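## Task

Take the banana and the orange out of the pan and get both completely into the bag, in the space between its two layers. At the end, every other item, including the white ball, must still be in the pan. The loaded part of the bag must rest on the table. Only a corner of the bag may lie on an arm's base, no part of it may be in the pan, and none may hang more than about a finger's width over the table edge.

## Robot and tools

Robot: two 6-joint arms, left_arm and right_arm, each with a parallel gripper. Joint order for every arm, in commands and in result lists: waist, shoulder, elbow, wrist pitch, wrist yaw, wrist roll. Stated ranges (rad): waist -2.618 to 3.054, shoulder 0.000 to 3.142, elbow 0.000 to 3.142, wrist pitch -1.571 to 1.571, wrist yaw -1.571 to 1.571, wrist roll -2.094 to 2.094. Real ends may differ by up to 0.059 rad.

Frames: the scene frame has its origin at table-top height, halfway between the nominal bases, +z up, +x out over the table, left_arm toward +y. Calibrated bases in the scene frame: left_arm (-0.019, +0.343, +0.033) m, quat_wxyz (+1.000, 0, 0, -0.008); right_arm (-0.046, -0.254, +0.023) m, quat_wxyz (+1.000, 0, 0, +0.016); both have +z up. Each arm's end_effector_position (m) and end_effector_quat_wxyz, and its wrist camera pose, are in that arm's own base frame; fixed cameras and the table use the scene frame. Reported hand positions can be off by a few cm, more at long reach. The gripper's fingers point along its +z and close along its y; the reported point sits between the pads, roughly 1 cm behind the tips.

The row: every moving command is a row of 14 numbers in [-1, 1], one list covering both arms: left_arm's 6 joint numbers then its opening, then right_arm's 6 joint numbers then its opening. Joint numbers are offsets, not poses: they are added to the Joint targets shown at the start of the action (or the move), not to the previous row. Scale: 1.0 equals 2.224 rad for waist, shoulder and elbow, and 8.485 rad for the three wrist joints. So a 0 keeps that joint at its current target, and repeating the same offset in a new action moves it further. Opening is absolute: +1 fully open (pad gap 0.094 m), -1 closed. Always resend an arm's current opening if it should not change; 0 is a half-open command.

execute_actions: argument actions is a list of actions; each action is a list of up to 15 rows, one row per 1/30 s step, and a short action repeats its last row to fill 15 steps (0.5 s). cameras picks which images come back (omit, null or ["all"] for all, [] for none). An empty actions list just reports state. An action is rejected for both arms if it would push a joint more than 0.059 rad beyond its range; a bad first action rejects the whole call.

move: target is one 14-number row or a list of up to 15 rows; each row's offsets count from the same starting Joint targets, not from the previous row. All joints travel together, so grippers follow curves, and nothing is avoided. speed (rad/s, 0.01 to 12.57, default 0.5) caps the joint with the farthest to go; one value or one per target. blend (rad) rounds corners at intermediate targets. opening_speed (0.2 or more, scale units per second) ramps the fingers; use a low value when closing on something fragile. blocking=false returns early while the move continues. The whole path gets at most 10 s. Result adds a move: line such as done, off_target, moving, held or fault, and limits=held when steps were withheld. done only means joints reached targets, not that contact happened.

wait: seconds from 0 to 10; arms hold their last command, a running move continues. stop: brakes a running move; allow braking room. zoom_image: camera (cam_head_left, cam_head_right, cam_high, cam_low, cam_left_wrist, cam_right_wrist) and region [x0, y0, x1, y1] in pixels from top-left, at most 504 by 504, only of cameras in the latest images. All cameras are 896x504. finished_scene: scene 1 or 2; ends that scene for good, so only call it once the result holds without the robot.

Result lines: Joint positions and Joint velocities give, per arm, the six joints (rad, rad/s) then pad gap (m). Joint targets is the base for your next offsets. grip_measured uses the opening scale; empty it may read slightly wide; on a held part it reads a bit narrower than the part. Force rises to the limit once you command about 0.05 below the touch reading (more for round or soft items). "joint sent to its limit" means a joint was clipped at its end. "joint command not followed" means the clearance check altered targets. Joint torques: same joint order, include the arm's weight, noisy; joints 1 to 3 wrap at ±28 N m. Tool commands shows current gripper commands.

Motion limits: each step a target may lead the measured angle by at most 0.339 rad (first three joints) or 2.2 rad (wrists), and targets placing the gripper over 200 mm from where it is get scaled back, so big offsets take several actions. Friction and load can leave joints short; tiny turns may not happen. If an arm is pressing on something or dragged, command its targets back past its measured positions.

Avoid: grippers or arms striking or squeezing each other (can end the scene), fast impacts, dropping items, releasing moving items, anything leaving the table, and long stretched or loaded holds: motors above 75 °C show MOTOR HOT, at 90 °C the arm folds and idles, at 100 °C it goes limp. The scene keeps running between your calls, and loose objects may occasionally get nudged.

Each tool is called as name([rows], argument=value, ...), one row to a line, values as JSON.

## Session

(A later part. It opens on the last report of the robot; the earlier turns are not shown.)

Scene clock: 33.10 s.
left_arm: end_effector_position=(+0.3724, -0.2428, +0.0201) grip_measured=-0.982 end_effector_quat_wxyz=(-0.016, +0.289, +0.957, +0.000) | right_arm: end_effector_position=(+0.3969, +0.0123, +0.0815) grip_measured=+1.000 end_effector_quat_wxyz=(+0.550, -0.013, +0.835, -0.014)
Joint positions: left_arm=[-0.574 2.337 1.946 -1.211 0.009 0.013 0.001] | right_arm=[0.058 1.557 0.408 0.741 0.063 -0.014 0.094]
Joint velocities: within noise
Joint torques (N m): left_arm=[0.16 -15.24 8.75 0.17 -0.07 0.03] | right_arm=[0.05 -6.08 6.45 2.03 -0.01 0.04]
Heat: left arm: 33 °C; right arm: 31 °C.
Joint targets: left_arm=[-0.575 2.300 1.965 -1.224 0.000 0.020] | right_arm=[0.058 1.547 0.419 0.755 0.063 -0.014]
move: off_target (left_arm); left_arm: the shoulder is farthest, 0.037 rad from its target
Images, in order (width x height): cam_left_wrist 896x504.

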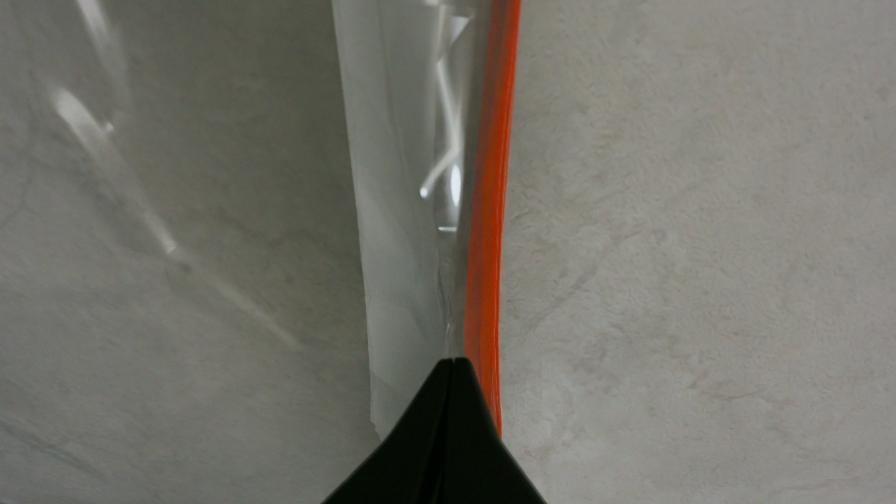

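execute_actions(actions=[])

zoom_image(camera="cam_low", region=[300, 240, 600, 400])

zoom_image(camera="cam_high", region=[330, 230, 530, 370])

Scene clock: 33.37 s.
left_arm: end_effector_position=(+0.3723, -0.2428, +0.0201) grip_measured=-0.982 end_effector_quat_wxyz=(-0.017, +0.289, +0.957, +0.000) | right_arm: end_effector_position=(+0.3969, +0.0123, +0.0815) grip_measured=+1.000 end_effector_quat_wxyz=(+0.550, -0.013, +0.835, -0.014)
Joint positions: left_arm=[-0.574 2.337 1.946 -1.212 0.009 0.013 0.001] | right_arm=[0.058 1.557 0.408 0.741 0.063 -0.014 0.094]
Joint velocities: within noise
Joint torques (N m): left_arm=[0.14 -15.27 8.77 0.18 -0.07 0.02] | right_arm=[0.03 -6.09 6.43 2.02 -0.01 0.04]
Heat: left arm: 33 °C; right arm: 31 °C.
Joint targets: left_arm=[-0.575 2.300 1.965 -1.224 0.000 0.020] | right_arm=[0.058 1.547 0.419 0.755 0.063 -0.014]
Tool commands: left_gripper/opening=-1.0 right_gripper/opening=+1.0

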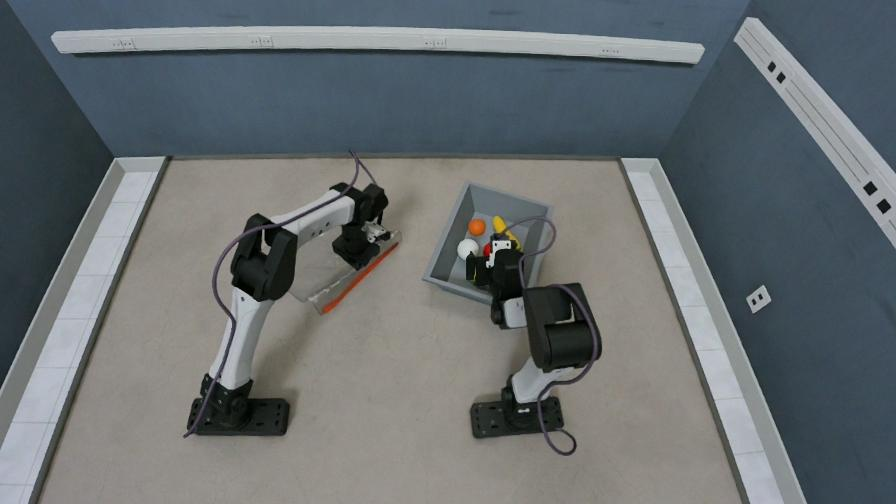

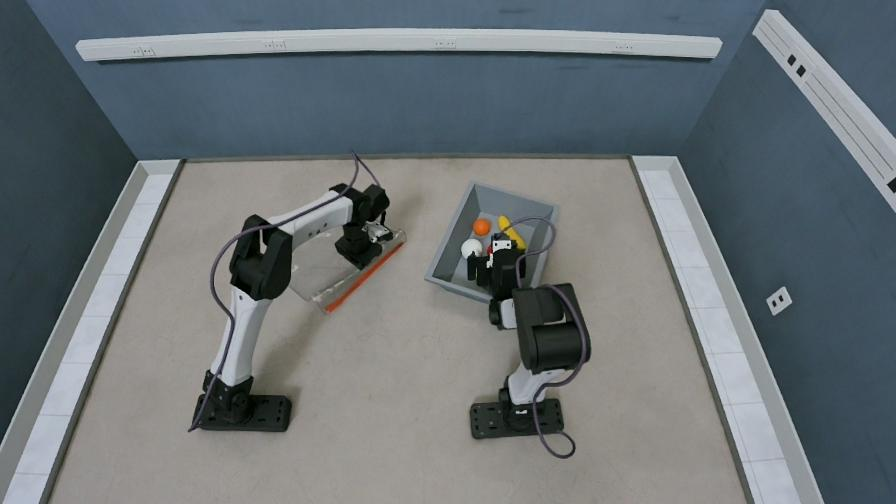

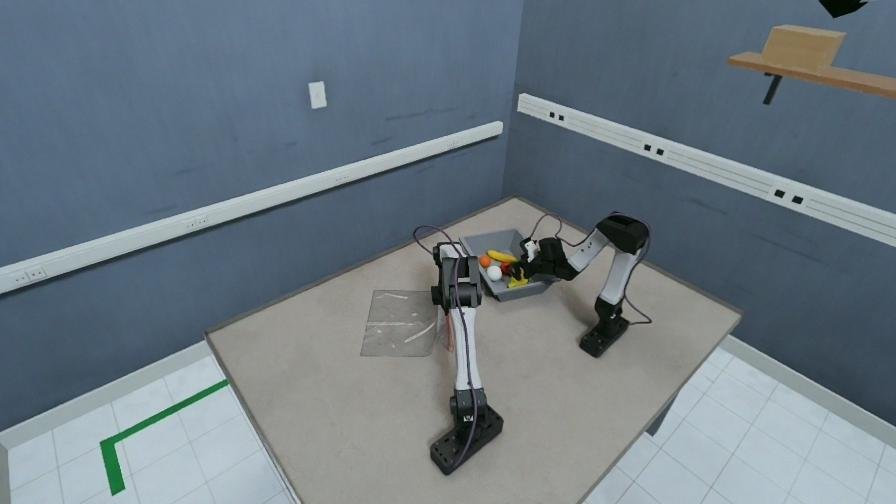

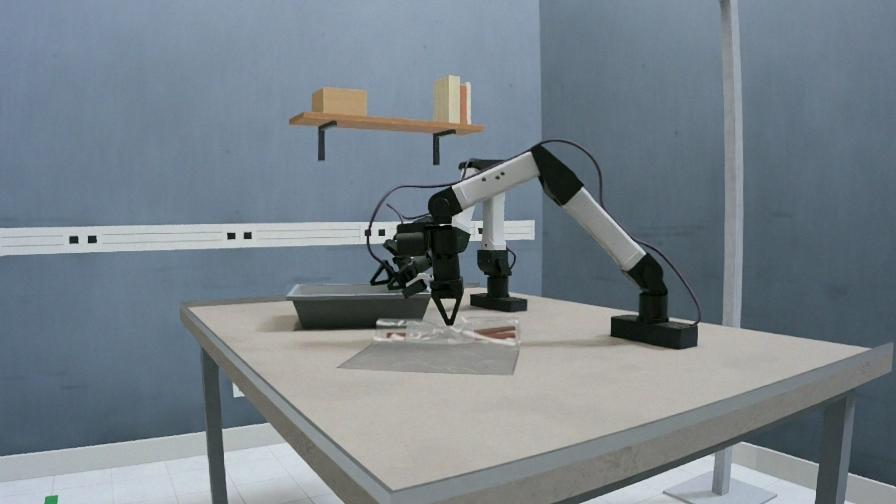

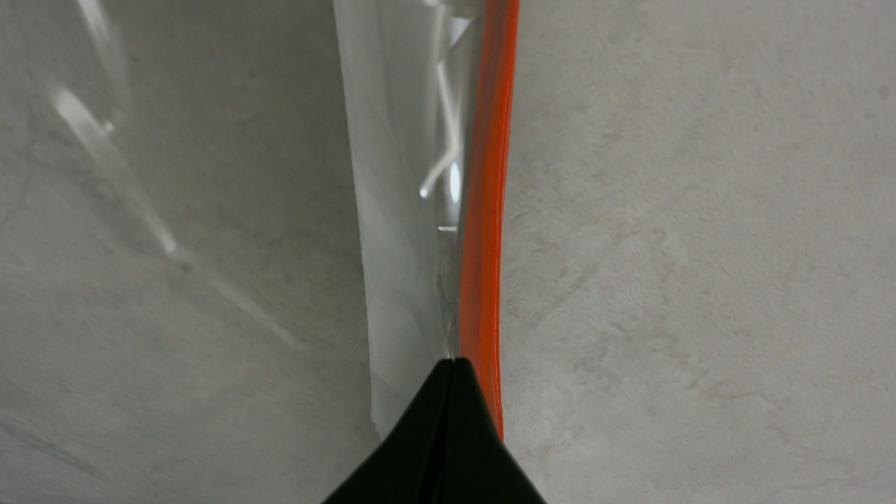

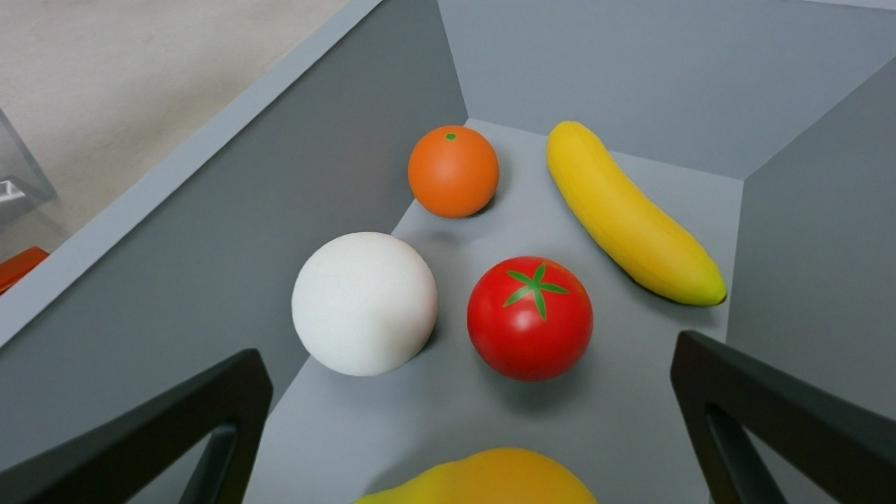

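Scaled by 1.680 from the camera's 896x504 image, which has a finer 1280x720 frame.

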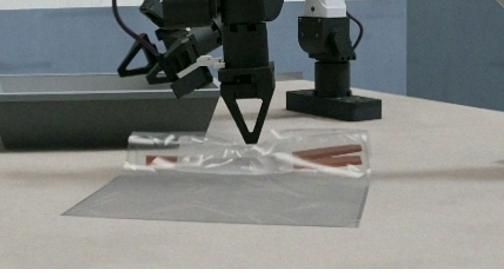

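Scaled by 2.520 from the camera's 896x504 image, which has a finer 1280x720 frame.

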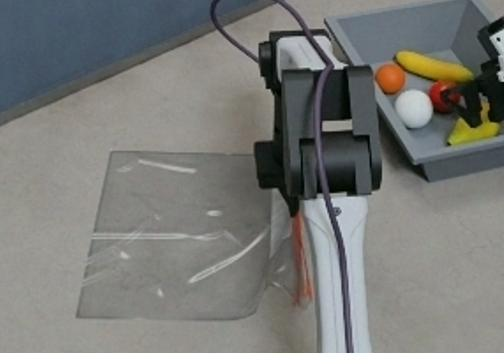

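move(target=[0,-0.006,0.06,-0.0173,0,0,-1,0,0,0,0,0,0,1], speed=0.15, cameras=["cam_left_wrist","cam_low","cam_right_wrist"])

zoom_image(camera="cam_low", region=[350, 290, 550, 390])

Scene clock: 47.30 s.
left_arm: end_effector_position=(+0.3724, -0.2429, +0.0588) grip_measured=-0.982 end_effector_quat_wxyz=(-0.017, +0.289, +0.957, +0.000) | right_arm: end_effector_position=(+0.3969, +0.0123, +0.0815) grip_measured=+1.000 end_effector_quat_wxyz=(+0.550, -0.013, +0.835, -0.014)
Joint positions: left_arm=[-0.574 2.324 2.078 -1.358 0.009 0.013 0.001] | right_arm=[0.058 1.557 0.408 0.741 0.063 -0.014 0.094]
Joint velocities: within noise
Joint torques (N m): left_arm=[0.17 -15.31 8.9 0.17 -0.07 0.02] | right_arm=[0.03 -6.06 6.43 2.02 -0.01 0.04]
Heat: left arm: 44 °C; right arm: 32 °C.
Joint targets: left_arm=[-0.575 2.287 2.098 -1.371 0.000 0.020] | right_arm=[0.058 1.547 0.419 0.755 0.063 -0.014]
move: off_target (left_arm); left_arm: the shoulder is farthest, 0.038 rad from its target
Images, in order (width x height): cam_low 896x504, cam_left_wrist 896x504, cam_right_wrist 896x504.

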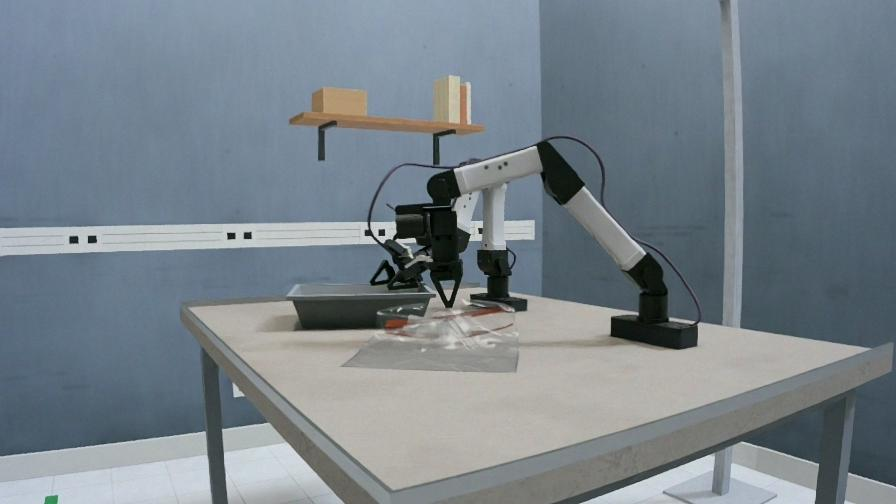

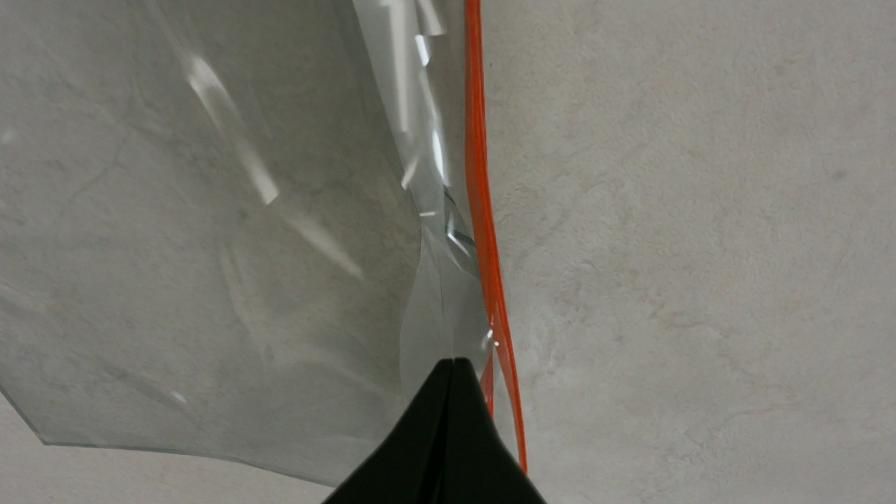

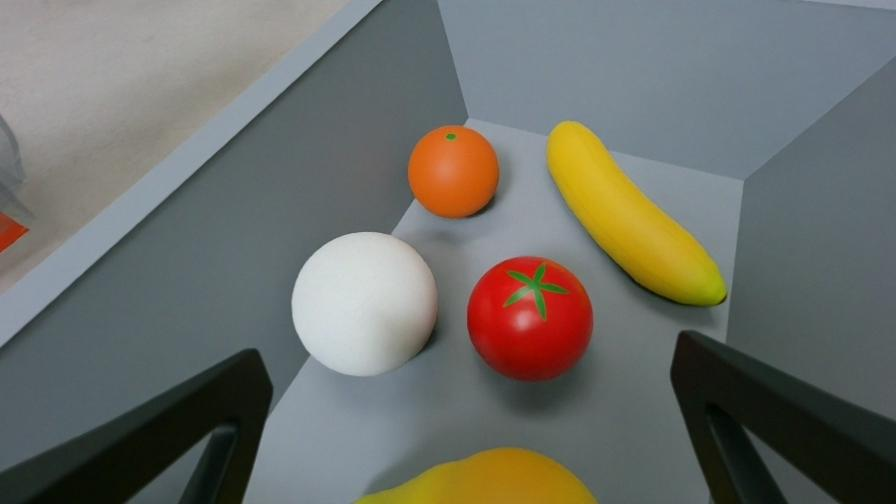

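Scaled by 2.520 from the camera's 896x504 image, which has a finer 1280x720 frame.

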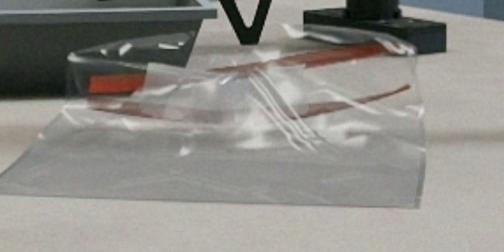

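move([
  [0,0,0.038,-0.0104,0,0,-1,0,0,0,0,0,0,1],
  [0,0.026,0.038,-0.0104,0,0,-1,0,0,0,0,0,0,1],
], speed=0.15, cameras=["cam_left_wrist","cam_low","cam_head_left"])

zoom_image(camera="cam_low", region=[350, 280, 550, 380])

zoom_image(camera="cam_head_left", region=[260, 180, 560, 340])

Scene clock: 49.17 s.
left_arm: end_effector_position=(+0.3709, -0.2419, +0.0801) grip_measured=-0.982 end_effector_quat_wxyz=(-0.019, +0.289, +0.957, +0.001) | right_arm: end_effector_position=(+0.3969, +0.0123, +0.0815) grip_measured=+1.000 end_effector_quat_wxyz=(+0.550, -0.013, +0.835, -0.014)
Joint positions: left_arm=[-0.574 2.324 2.163 -1.447 0.009 0.013 0.001] | right_arm=[0.058 1.557 0.408 0.741 0.063 -0.014 0.094]
Joint velocities: within noise
Joint torques (N m): left_arm=[0.14 -10.74 8.87 0.19 -0.08 0.02] | right_arm=[0.03 -6.09 6.43 2.02 -0.01 0.04]
Heat: left arm: 44 °C; right arm: 32 °C.
Joint targets: left_arm=[-0.575 2.344 2.183 -1.459 0.000 0.020] | right_arm=[0.058 1.547 0.419 0.755 0.063 -0.014]
move: done
Images, in order (width x height): cam_head_left 896x504, cam_low 896x504, cam_left_wrist 896x504.

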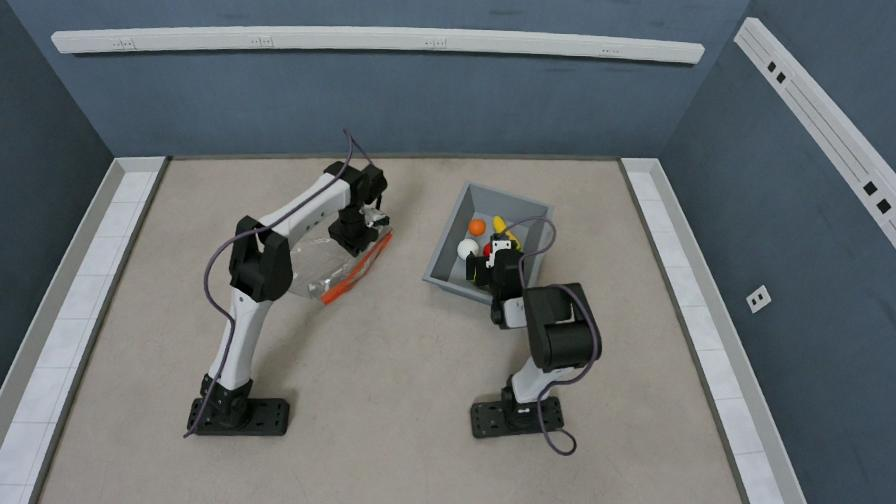

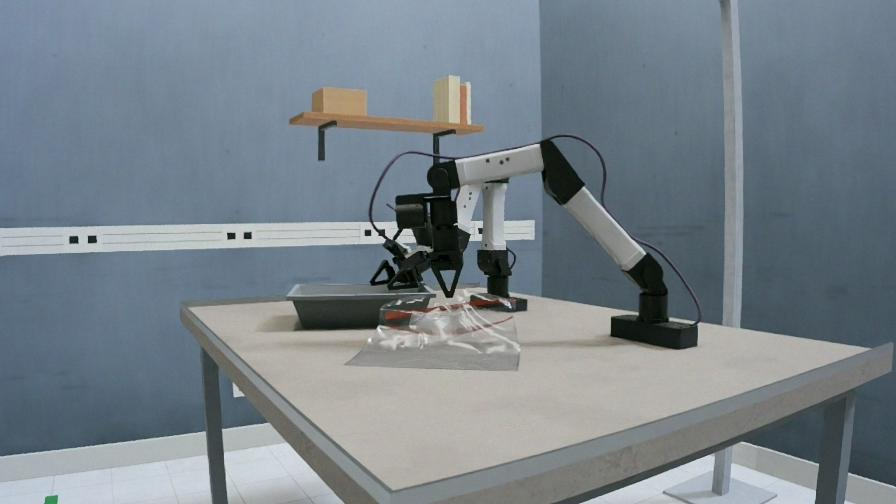

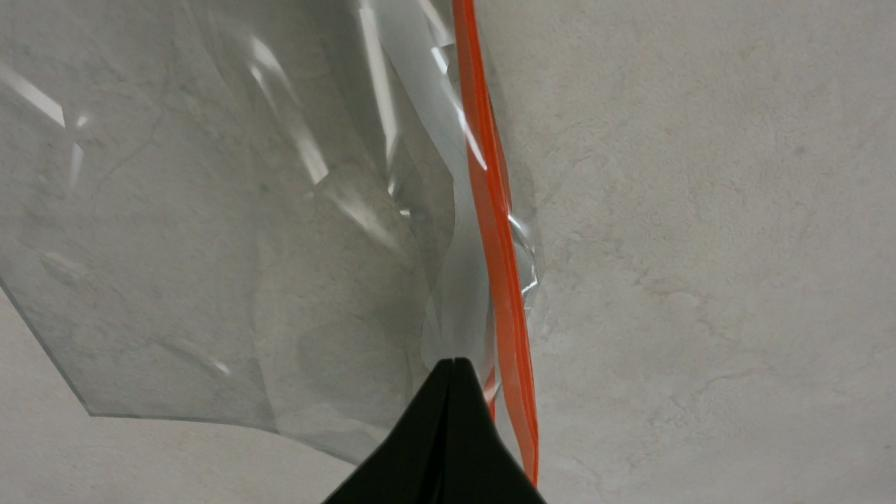

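Scaled by 2.520 from the camera's 896x504 image, which has a finer 1280x720 frame.

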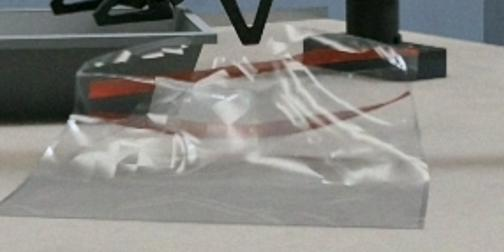

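Scaled by 1.680 from the camera's 896x504 image, which has a finer 1280x720 frame.

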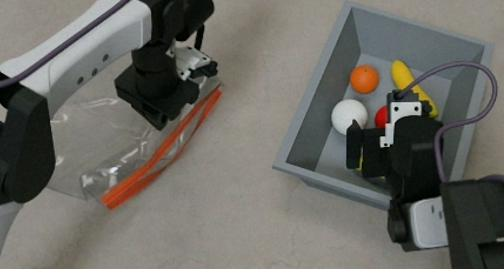

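move(target=[0,0,0,0,0,0,-1,-0.0261,0.0423,0.3834,-0.1515,-0.0074,0.0016,0.6], speed=0.8, cameras=["cam_right_wrist"])

Scene clock: 52.93 s.
left_arm: end_effector_position=(+0.3708, -0.2418, +0.0801) grip_measured=-0.982 end_effector_quat_wxyz=(-0.020, +0.289, +0.957, +0.001) | right_arm: end_effector_position=(+0.4348, +0.0014, +0.1455) grip_measured=+0.601 end_effector_quat_wxyz=(+0.321, -0.006, +0.947, -0.005)
Joint positions: left_arm=[-0.574 2.324 2.163 -1.448 0.009 0.013 0.001] | right_arm=[0.007 1.63 1.245 -0.532 0.01 -0.008 0.075]
Joint velocities: within noise
Joint torques (N m): left_arm=[0.17 -10.76 8.88 0.19 -0.07 0.02] | right_arm=[-0.64 -6.5 9.65 1.41 -0.11 0.13]
Heat: left arm: 44 °C; right arm: 32 °C.
Joint targets: left_arm=[-0.575 2.344 2.183 -1.459 0.000 0.020] | right_arm=[0.000 1.641 1.271 -0.531 0.000 -0.001]
move: done
Images, in order (width x height): cam_right_wrist 896x504.

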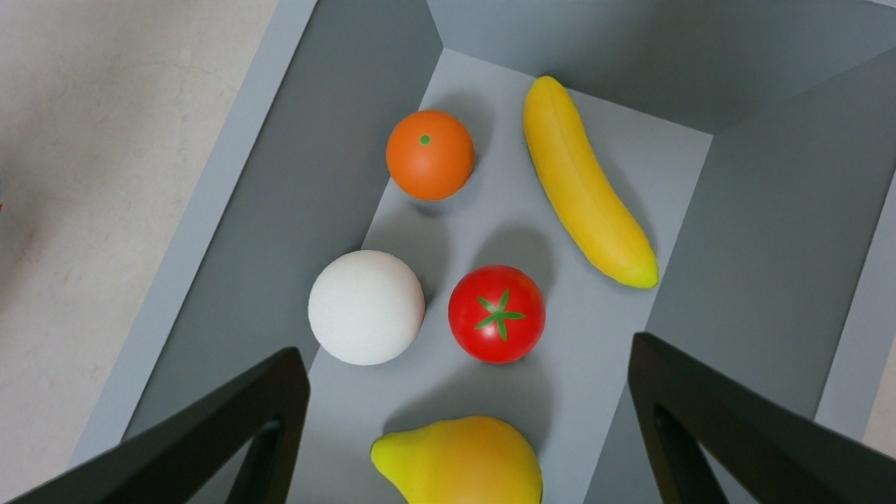

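move(target=[0,0,0,0,0,0,-1,0.0112,0.4117,0.5699,-0.0938,0,-0.1413,0.4], speed=0.9, cameras=["cam_right_wrist","cam_high"])

Scene clock: 56.87 s.
left_arm: end_effector_position=(+0.3708, -0.2418, +0.0801) grip_measured=-0.982 end_effector_quat_wxyz=(-0.020, +0.289, +0.957, +0.001) | right_arm: end_effector_position=(+0.5377, +0.0084, +0.0726) grip_measured=+0.401 end_effector_quat_wxyz=(+0.086, -0.565, +0.818, -0.063)
Joint positions: left_arm=[-0.574 2.324 2.163 -1.448 0.009 0.013 0.001] | right_arm=[0.018 2.547 2.512 -1.322 0.009 -1.192 0.066]
Joint velocities: within noise
Joint torques (N m): left_arm=[0.16 -10.74 8.84 0.17 -0.07 0.03] | right_arm=[0.64 -12.63 8.85 0.61 -0.15 -0.02]
Heat: left arm: 44 °C; right arm: 33 °C.
Joint targets: left_arm=[-0.575 2.344 2.183 -1.459 0.000 0.020] | right_arm=[0.025 2.557 2.539 -1.327 0.000 -1.200]
move: done
Images, in order (width x height): cam_high 896x504, cam_right_wrist 896x504.

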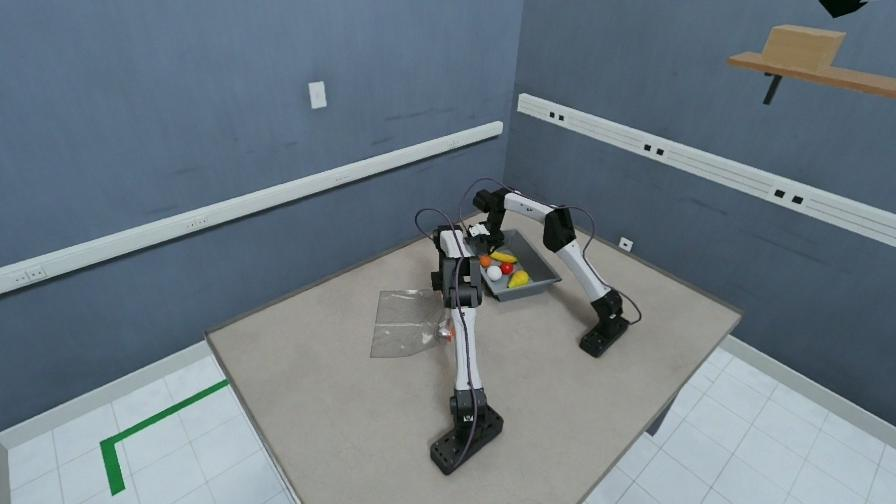

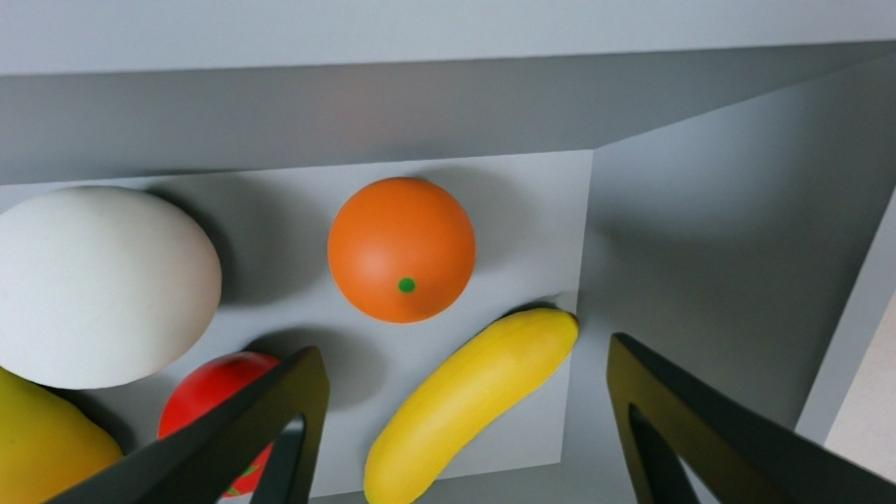

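execute_actions(actions=[], cameras=["cam_right_wrist","cam_high"])

Scene clock: 57.97 s.
left_arm: end_effector_position=(+0.3708, -0.2418, +0.0801) grip_measured=-0.982 end_effector_quat_wxyz=(-0.020, +0.289, +0.957, +0.001) | right_arm: end_effector_position=(+0.5375, +0.0084, +0.0726) grip_measured=+0.401 end_effector_quat_wxyz=(+0.086, -0.566, +0.818, -0.063)
Joint positions: left_arm=[-0.574 2.324 2.163 -1.448 0.009 0.013 0.001] | right_arm=[0.018 2.547 2.512 -1.323 0.009 -1.192 0.066]
Joint velocities: within noise
Joint torques (N m): left_arm=[0.17 -10.77 8.87 0.17 -0.07 0.02] | right_arm=[0.65 -12.63 8.85 0.62 -0.16 -0.02]
Heat: left arm: 44 °C; right arm: 33 °C.
Joint targets: left_arm=[-0.575 2.344 2.183 -1.459 0.000 0.020] | right_arm=[0.025 2.557 2.539 -1.327 0.000 -1.200]
Tool commands: left_gripper/opening=-1.0 right_gripper/opening=+0.4
Images, in order (width x height): cam_high 896x504, cam_right_wrist 896x504.

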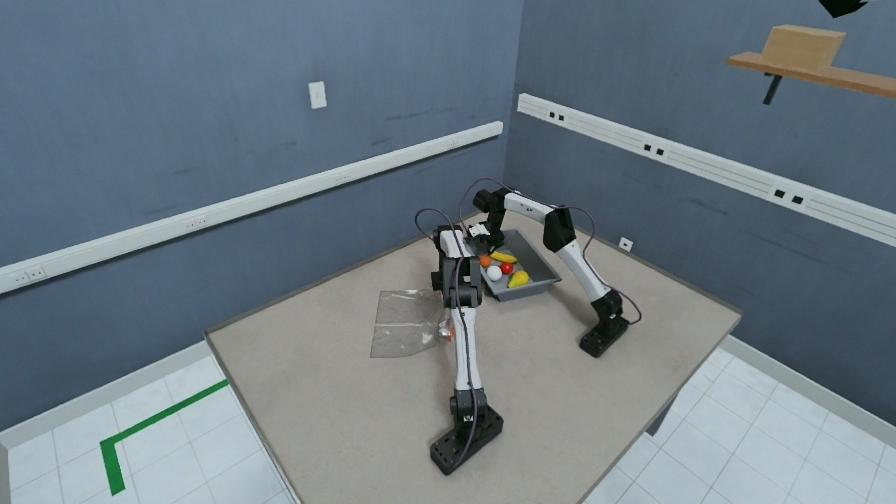

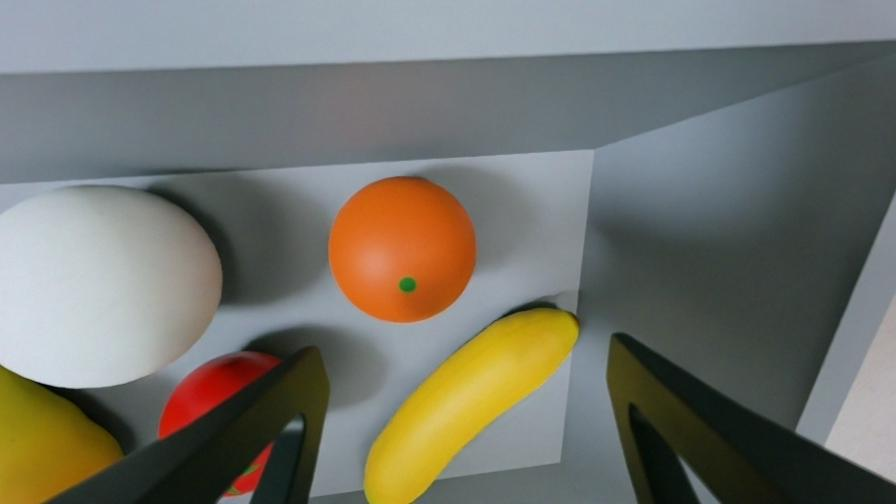

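move(target=[0,0,0,0,0,0,-1,0.0076,-0.0532,-0.1515,0.0252,0,0,0.4], cameras=["cam_right_wrist"])

Scene clock: 60.47 s.
left_arm: end_effector_position=(+0.3708, -0.2418, +0.0801) grip_measured=-0.982 end_effector_quat_wxyz=(-0.020, +0.289, +0.957, +0.001) | right_arm: end_effector_position=(+0.5202, +0.0175, +0.0152) grip_measured=+0.401 end_effector_quat_wxyz=(+0.062, -0.574, +0.815, -0.044)
Joint positions: left_arm=[-0.574 2.324 2.163 -1.448 0.009 0.013 0.001] | right_arm=[0.035 2.499 2.206 -1.125 0.005 -1.192 0.066]
Joint velocities: within noise
Joint torques (N m): left_arm=[0.14 -10.77 8.83 0.18 -0.06 0.03] | right_arm=[0.72 -18.65 6 0.74 -0.12 -0.02]
Heat: left arm: 44 °C; right arm: 35 °C.
Joint targets: left_arm=[-0.575 2.344 2.183 -1.459 0.000 0.020] | right_arm=[0.042 2.439 2.202 -1.113 0.000 -1.200]
move: off_target (right_arm); right_arm: the shoulder is farthest, 0.061 rad from its target
Images, in order (width x height): cam_right_wrist 896x504.

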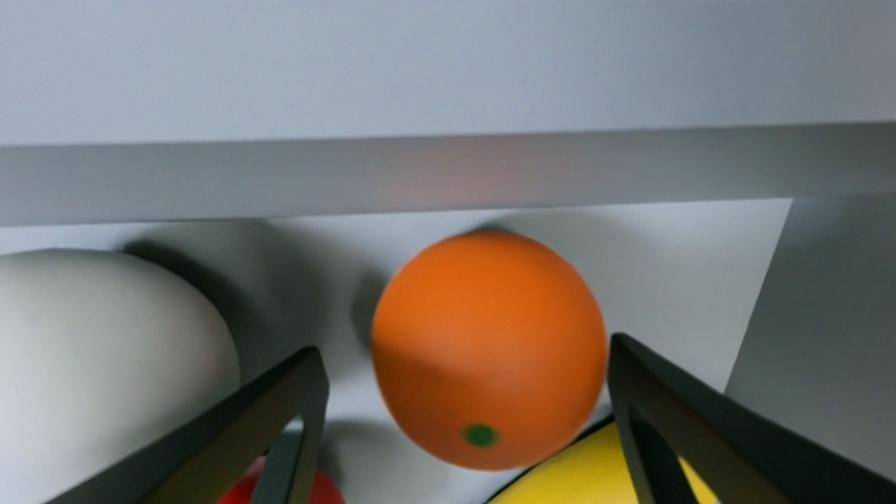

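move(target=[0,0,0,0,0,0,-1,0.006,-0.038,-0.0335,0.007,0,0,0.4], cameras=["cam_right_wrist"])

Scene clock: 62.23 s.
left_arm: end_effector_position=(+0.3708, -0.2418, +0.0801) grip_measured=-0.982 end_effector_quat_wxyz=(-0.020, +0.289, +0.957, +0.001) | right_arm: end_effector_position=(+0.5230, +0.0252, +0.0422) grip_measured=+0.401 end_effector_quat_wxyz=(+0.095, -0.578, +0.808, -0.064)
Joint positions: left_arm=[-0.574 2.324 2.163 -1.448 0.009 0.013 0.001] | right_arm=[0.05 2.407 2.131 -1.067 0.005 -1.192 0.066]
Joint velocities: within noise
Joint torques (N m): left_arm=[0.14 -10.71 8.87 0.17 -0.08 0.02] | right_arm=[0.54 -17.55 6.13 0.81 -0.12 -0.02]
Heat: left arm: 44 °C; right arm: 37 °C.
Joint targets: left_arm=[-0.575 2.344 2.183 -1.459 0.000 0.020] | right_arm=[0.055 2.354 2.127 -1.053 0.000 -1.200]
move: off_target (right_arm); right_arm: the shoulder is farthest, 0.052 rad from its target
Images, in order (width x height): cam_right_wrist 896x504.

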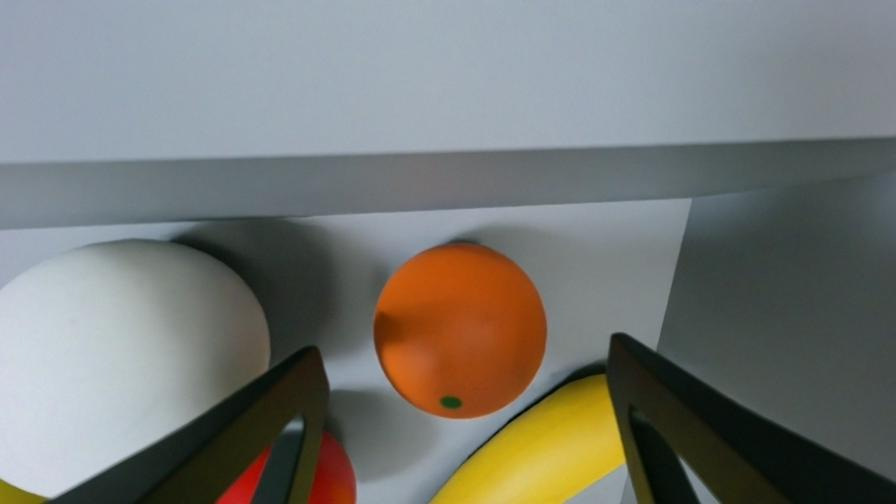

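move(target=[0,0,0,0,0,0,-1,-0.0112,0.0297,-0.0337,0.011,0,0,0.4], cameras=["cam_right_wrist"], speed=0.2)

Scene clock: 64.10 s.
left_arm: end_effector_position=(+0.3708, -0.2418, +0.0801) grip_measured=-0.982 end_effector_quat_wxyz=(-0.020, +0.289, +0.957, +0.001) | right_arm: end_effector_position=(+0.5260, +0.0175, +0.0241) grip_measured=+0.401 end_effector_quat_wxyz=(+0.101, -0.571, +0.811, -0.069)
Joint positions: left_arm=[-0.574 2.324 2.163 -1.448 0.009 0.013 0.001] | right_arm=[0.035 2.407 2.055 -0.974 0.005 -1.193 0.066]
Joint velocities: within noise
Joint torques (N m): left_arm=[0.16 -10.74 8.88 0.18 -0.08 0.02] | right_arm=[-0.49 -11.75 6.23 0.83 -0.12 -0.02]
Heat: left arm: 44 °C; right arm: 39 °C.
Joint targets: left_arm=[-0.575 2.344 2.183 -1.459 0.000 0.020] | right_arm=[0.030 2.420 2.052 -0.960 0.000 -1.200]
move: done
Images, in order (width x height): cam_right_wrist 896x504.

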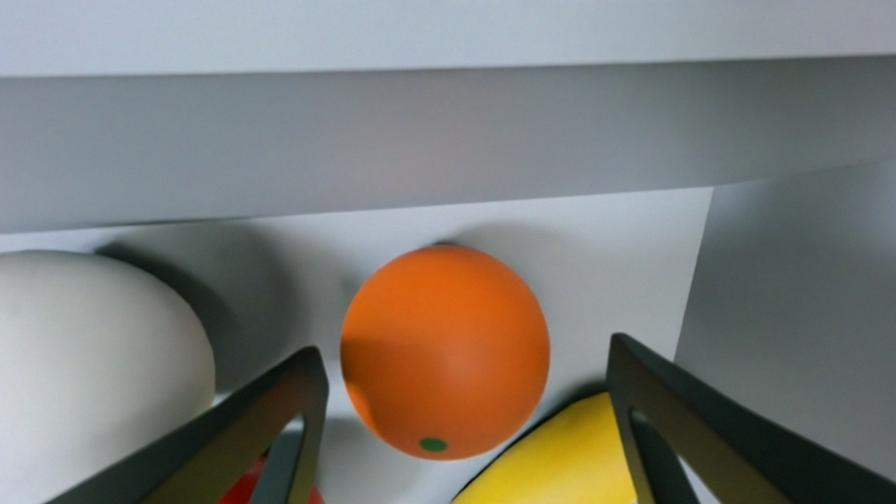

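move([
  [0,0,0,0,0,0,-1,0,0.0135,0,0,0,0,0.4],
  [0,0,0,0,0,0,-1,0,0.0135,0,0,0,0,-0.02],
], cameras=["cam_right_wrist"], speed=0.2, opening_speed=0.5)

Scene clock: 66.20 s.
left_arm: end_effector_position=(+0.3708, -0.2418, +0.0801) grip_measured=-0.982 end_effector_quat_wxyz=(-0.020, +0.289, +0.957, +0.001) | right_arm: end_effector_position=(+0.5242, +0.0178, +0.0106) grip_measured=-0.017 end_effector_quat_wxyz=(+0.092, -0.572, +0.812, -0.062)
Joint positions: left_arm=[-0.574 2.324 2.163 -1.448 0.009 0.013 0.001] | right_arm=[0.035 2.434 2.055 -0.971 0.003 -1.193 0.046]
Joint velocities: within noise
Joint torques (N m): left_arm=[0.17 -10.74 8.84 0.18 -0.08 0.01] | right_arm=[-0.42 -11.56 6.16 0.78 -0.1 -0.01]
Heat: left arm: 44 °C; right arm: 39 °C.
Joint targets: left_arm=[-0.575 2.344 2.183 -1.459 0.000 0.020] | right_arm=[0.030 2.450 2.052 -0.960 0.000 -1.200]
move: done
Images, in order (width x height): cam_right_wrist 896x504.

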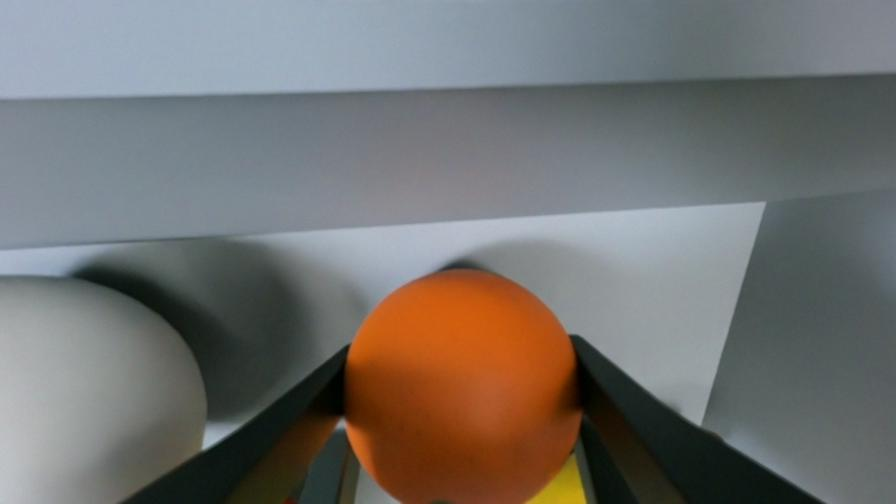

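move([
  [0,0,0,0,0,0,-1,0,0,0,0,0,0,-0.08],
  [0,0,0,0,0,0,-1,0,-0.0832,0.1147,-0.0429,0,0,-0.08],
], cameras=["cam_right_wrist"], speed=0.4, opening_speed=0.5)

move([
  [0,0,0,0,0,0,-1,0.1214,-0.3799,-0.608,0.1069,0,0.1414,-0.08],
  [0,0,0,0,0,0,-1,0.2653,-0.2338,-0.8971,0.2802,0,0.1414,-0.08],
], speed=0.6, blend=0.1, cameras=["cam_right_wrist","cam_high","cam_low"])

Scene clock: 69.33 s.
left_arm: end_effector_position=(+0.3708, -0.2418, +0.0801) grip_measured=-0.982 end_effector_quat_wxyz=(-0.020, +0.289, +0.957, +0.001) | right_arm: end_effector_position=(+0.4994, +0.0170, +0.1250) grip_measured=-0.072 end_effector_quat_wxyz=(+0.096, -0.572, +0.812, -0.064)
Joint positions: left_arm=[-0.574 2.324 2.163 -1.448 0.009 0.013 0.001] | right_arm=[0.035 2.307 2.288 -1.32 0.003 -1.193 0.044]
Joint velocities: within noise
Joint torques (N m): left_arm=[0.21 -10.76 8.85 0.17 -0.08 0.02] | right_arm=[-0.4 -15.86 8.29 0.66 -0.1 -0.01]
Heat: left arm: 44 °C; right arm: 41 °C.
Joint targets: left_arm=[-0.575 2.344 2.183 -1.459 0.000 0.020] | right_arm=[0.030 2.265 2.308 -1.324 0.000 -1.200]
move: off_target (right_arm); right_arm: the shoulder is farthest, 0.042 rad from its target
Images, in order (width x height): cam_right_wrist 896x504.

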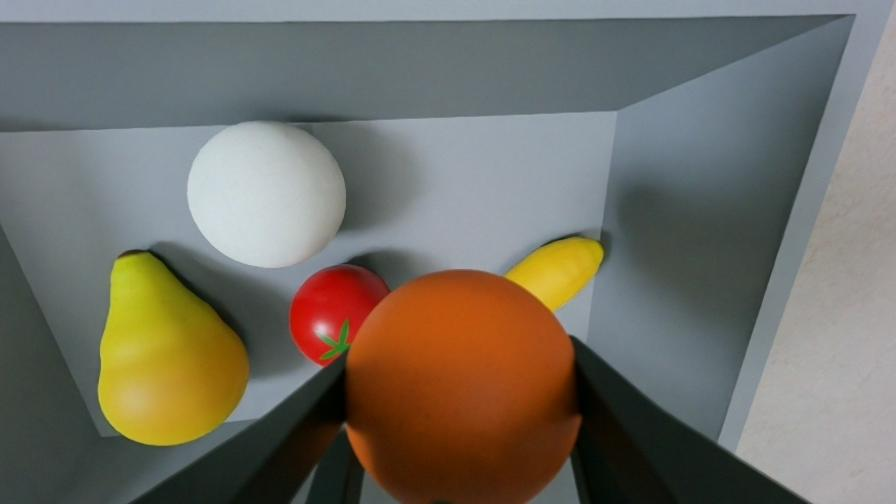

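Scene clock: 74.57 s.
left_arm: end_effector_position=(+0.3708, -0.2418, +0.0801) grip_measured=-0.982 end_effector_quat_wxyz=(-0.020, +0.289, +0.957, +0.001) | right_arm: end_effector_position=(+0.3296, +0.2228, +0.0737) grip_measured=-0.072 end_effector_quat_wxyz=(+0.574, -0.234, +0.767, +0.165)
Joint positions: left_arm=[-0.574 2.324 2.163 -1.448 0.009 0.013 0.001] | right_arm=[0.608 1.721 0.329 1.102 0.031 -0.006 0.044]
Joint velocities: within noise
Joint torques (N m): left_arm=[0.16 -10.74 8.84 0.18 -0.07 0.02] | right_arm=[1.35 -3.45 2.73 1.5 -0.27 0.11]
Heat: left arm: 44 °C; right arm: 41 °C.
Joint targets: left_arm=[-0.575 2.344 2.183 -1.459 0.000 0.020] | right_arm=[0.620 1.745 0.312 1.053 0.000 0.000]
move: off_target (right_arm); right_arm: the wrist pitch is farthest, 0.048 rad from its target
Images, in order (width x height): cam_high 896x504, cam_low 896x504, cam_right_wrist 896x504.

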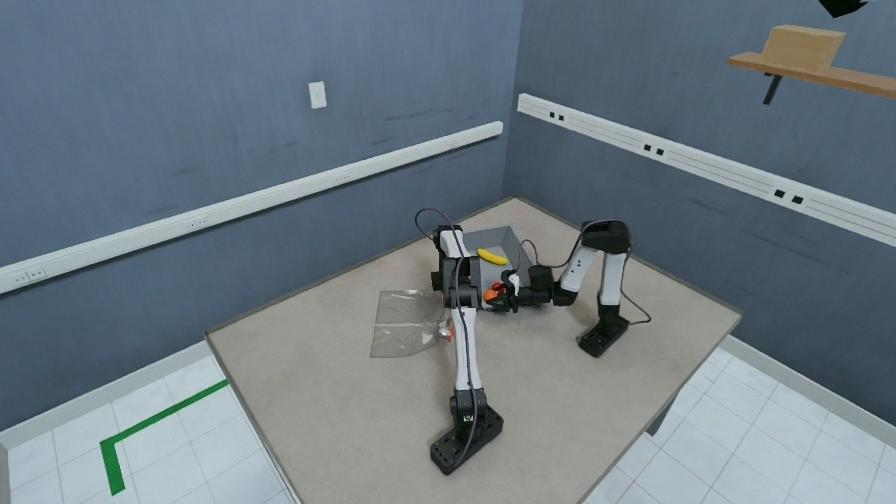

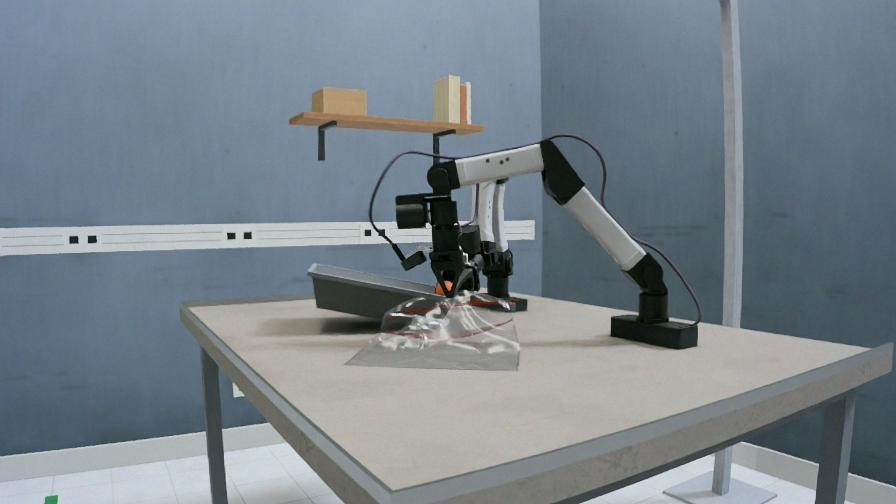

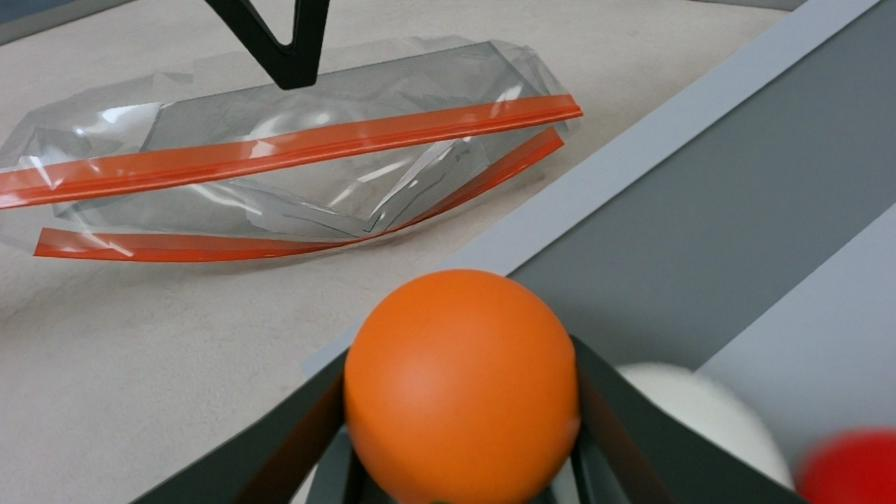

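move(target=[0,0,0,0,0,0,-1,0.0184,0.1007,0.1281,-0.0133,0,0,-0.08], speed=0.3, cameras=["cam_right_wrist","cam_low","cam_head_left"])

Scene clock: 78.10 s.
left_arm: end_effector_position=(+0.3708, -0.2418, +0.0801) grip_measured=-0.982 end_effector_quat_wxyz=(-0.020, +0.289, +0.957, +0.001) | right_arm: end_effector_position=(+0.3791, +0.2798, +0.0864) grip_measured=-0.072 end_effector_quat_wxyz=(+0.598, -0.241, +0.741, +0.185)
Joint positions: left_arm=[-0.574 2.324 2.163 -1.448 0.009 0.013 0.001] | right_arm=[0.648 1.923 0.608 1.097 0.033 -0.008 0.044]
Joint velocities: within noise
Joint torques (N m): left_arm=[0.2 -10.77 8.85 0.18 -0.07 0.02] | right_arm=[1.32 -3.63 3.71 0.38 -0.32 0.13]
Heat: left arm: 44 °C; right arm: 40 °C.
Joint targets: left_arm=[-0.575 2.344 2.183 -1.459 0.000 0.020] | right_arm=[0.661 1.969 0.597 0.940 0.000 0.000]
move: off_target (right_arm); right_arm: the wrist pitch is farthest, 0.157 rad from its target
Images, in order (width x height): cam_head_left 896x504, cam_low 896x504, cam_right_wrist 896x504.

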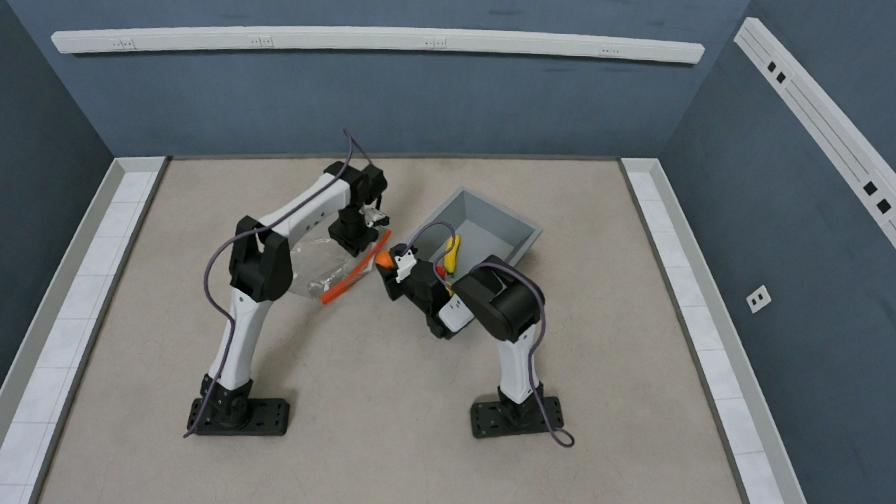

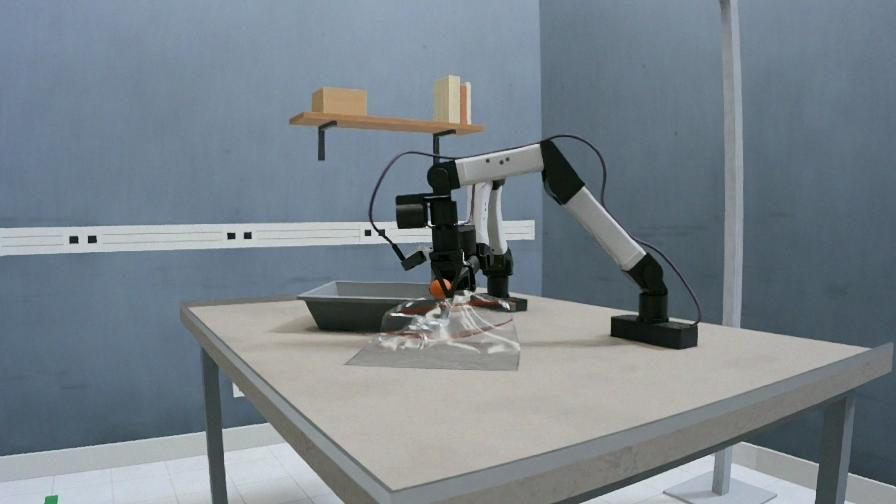

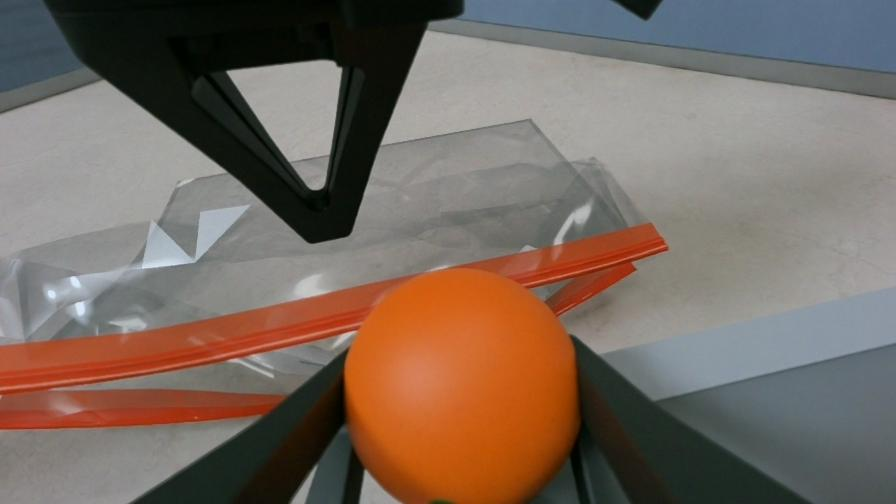

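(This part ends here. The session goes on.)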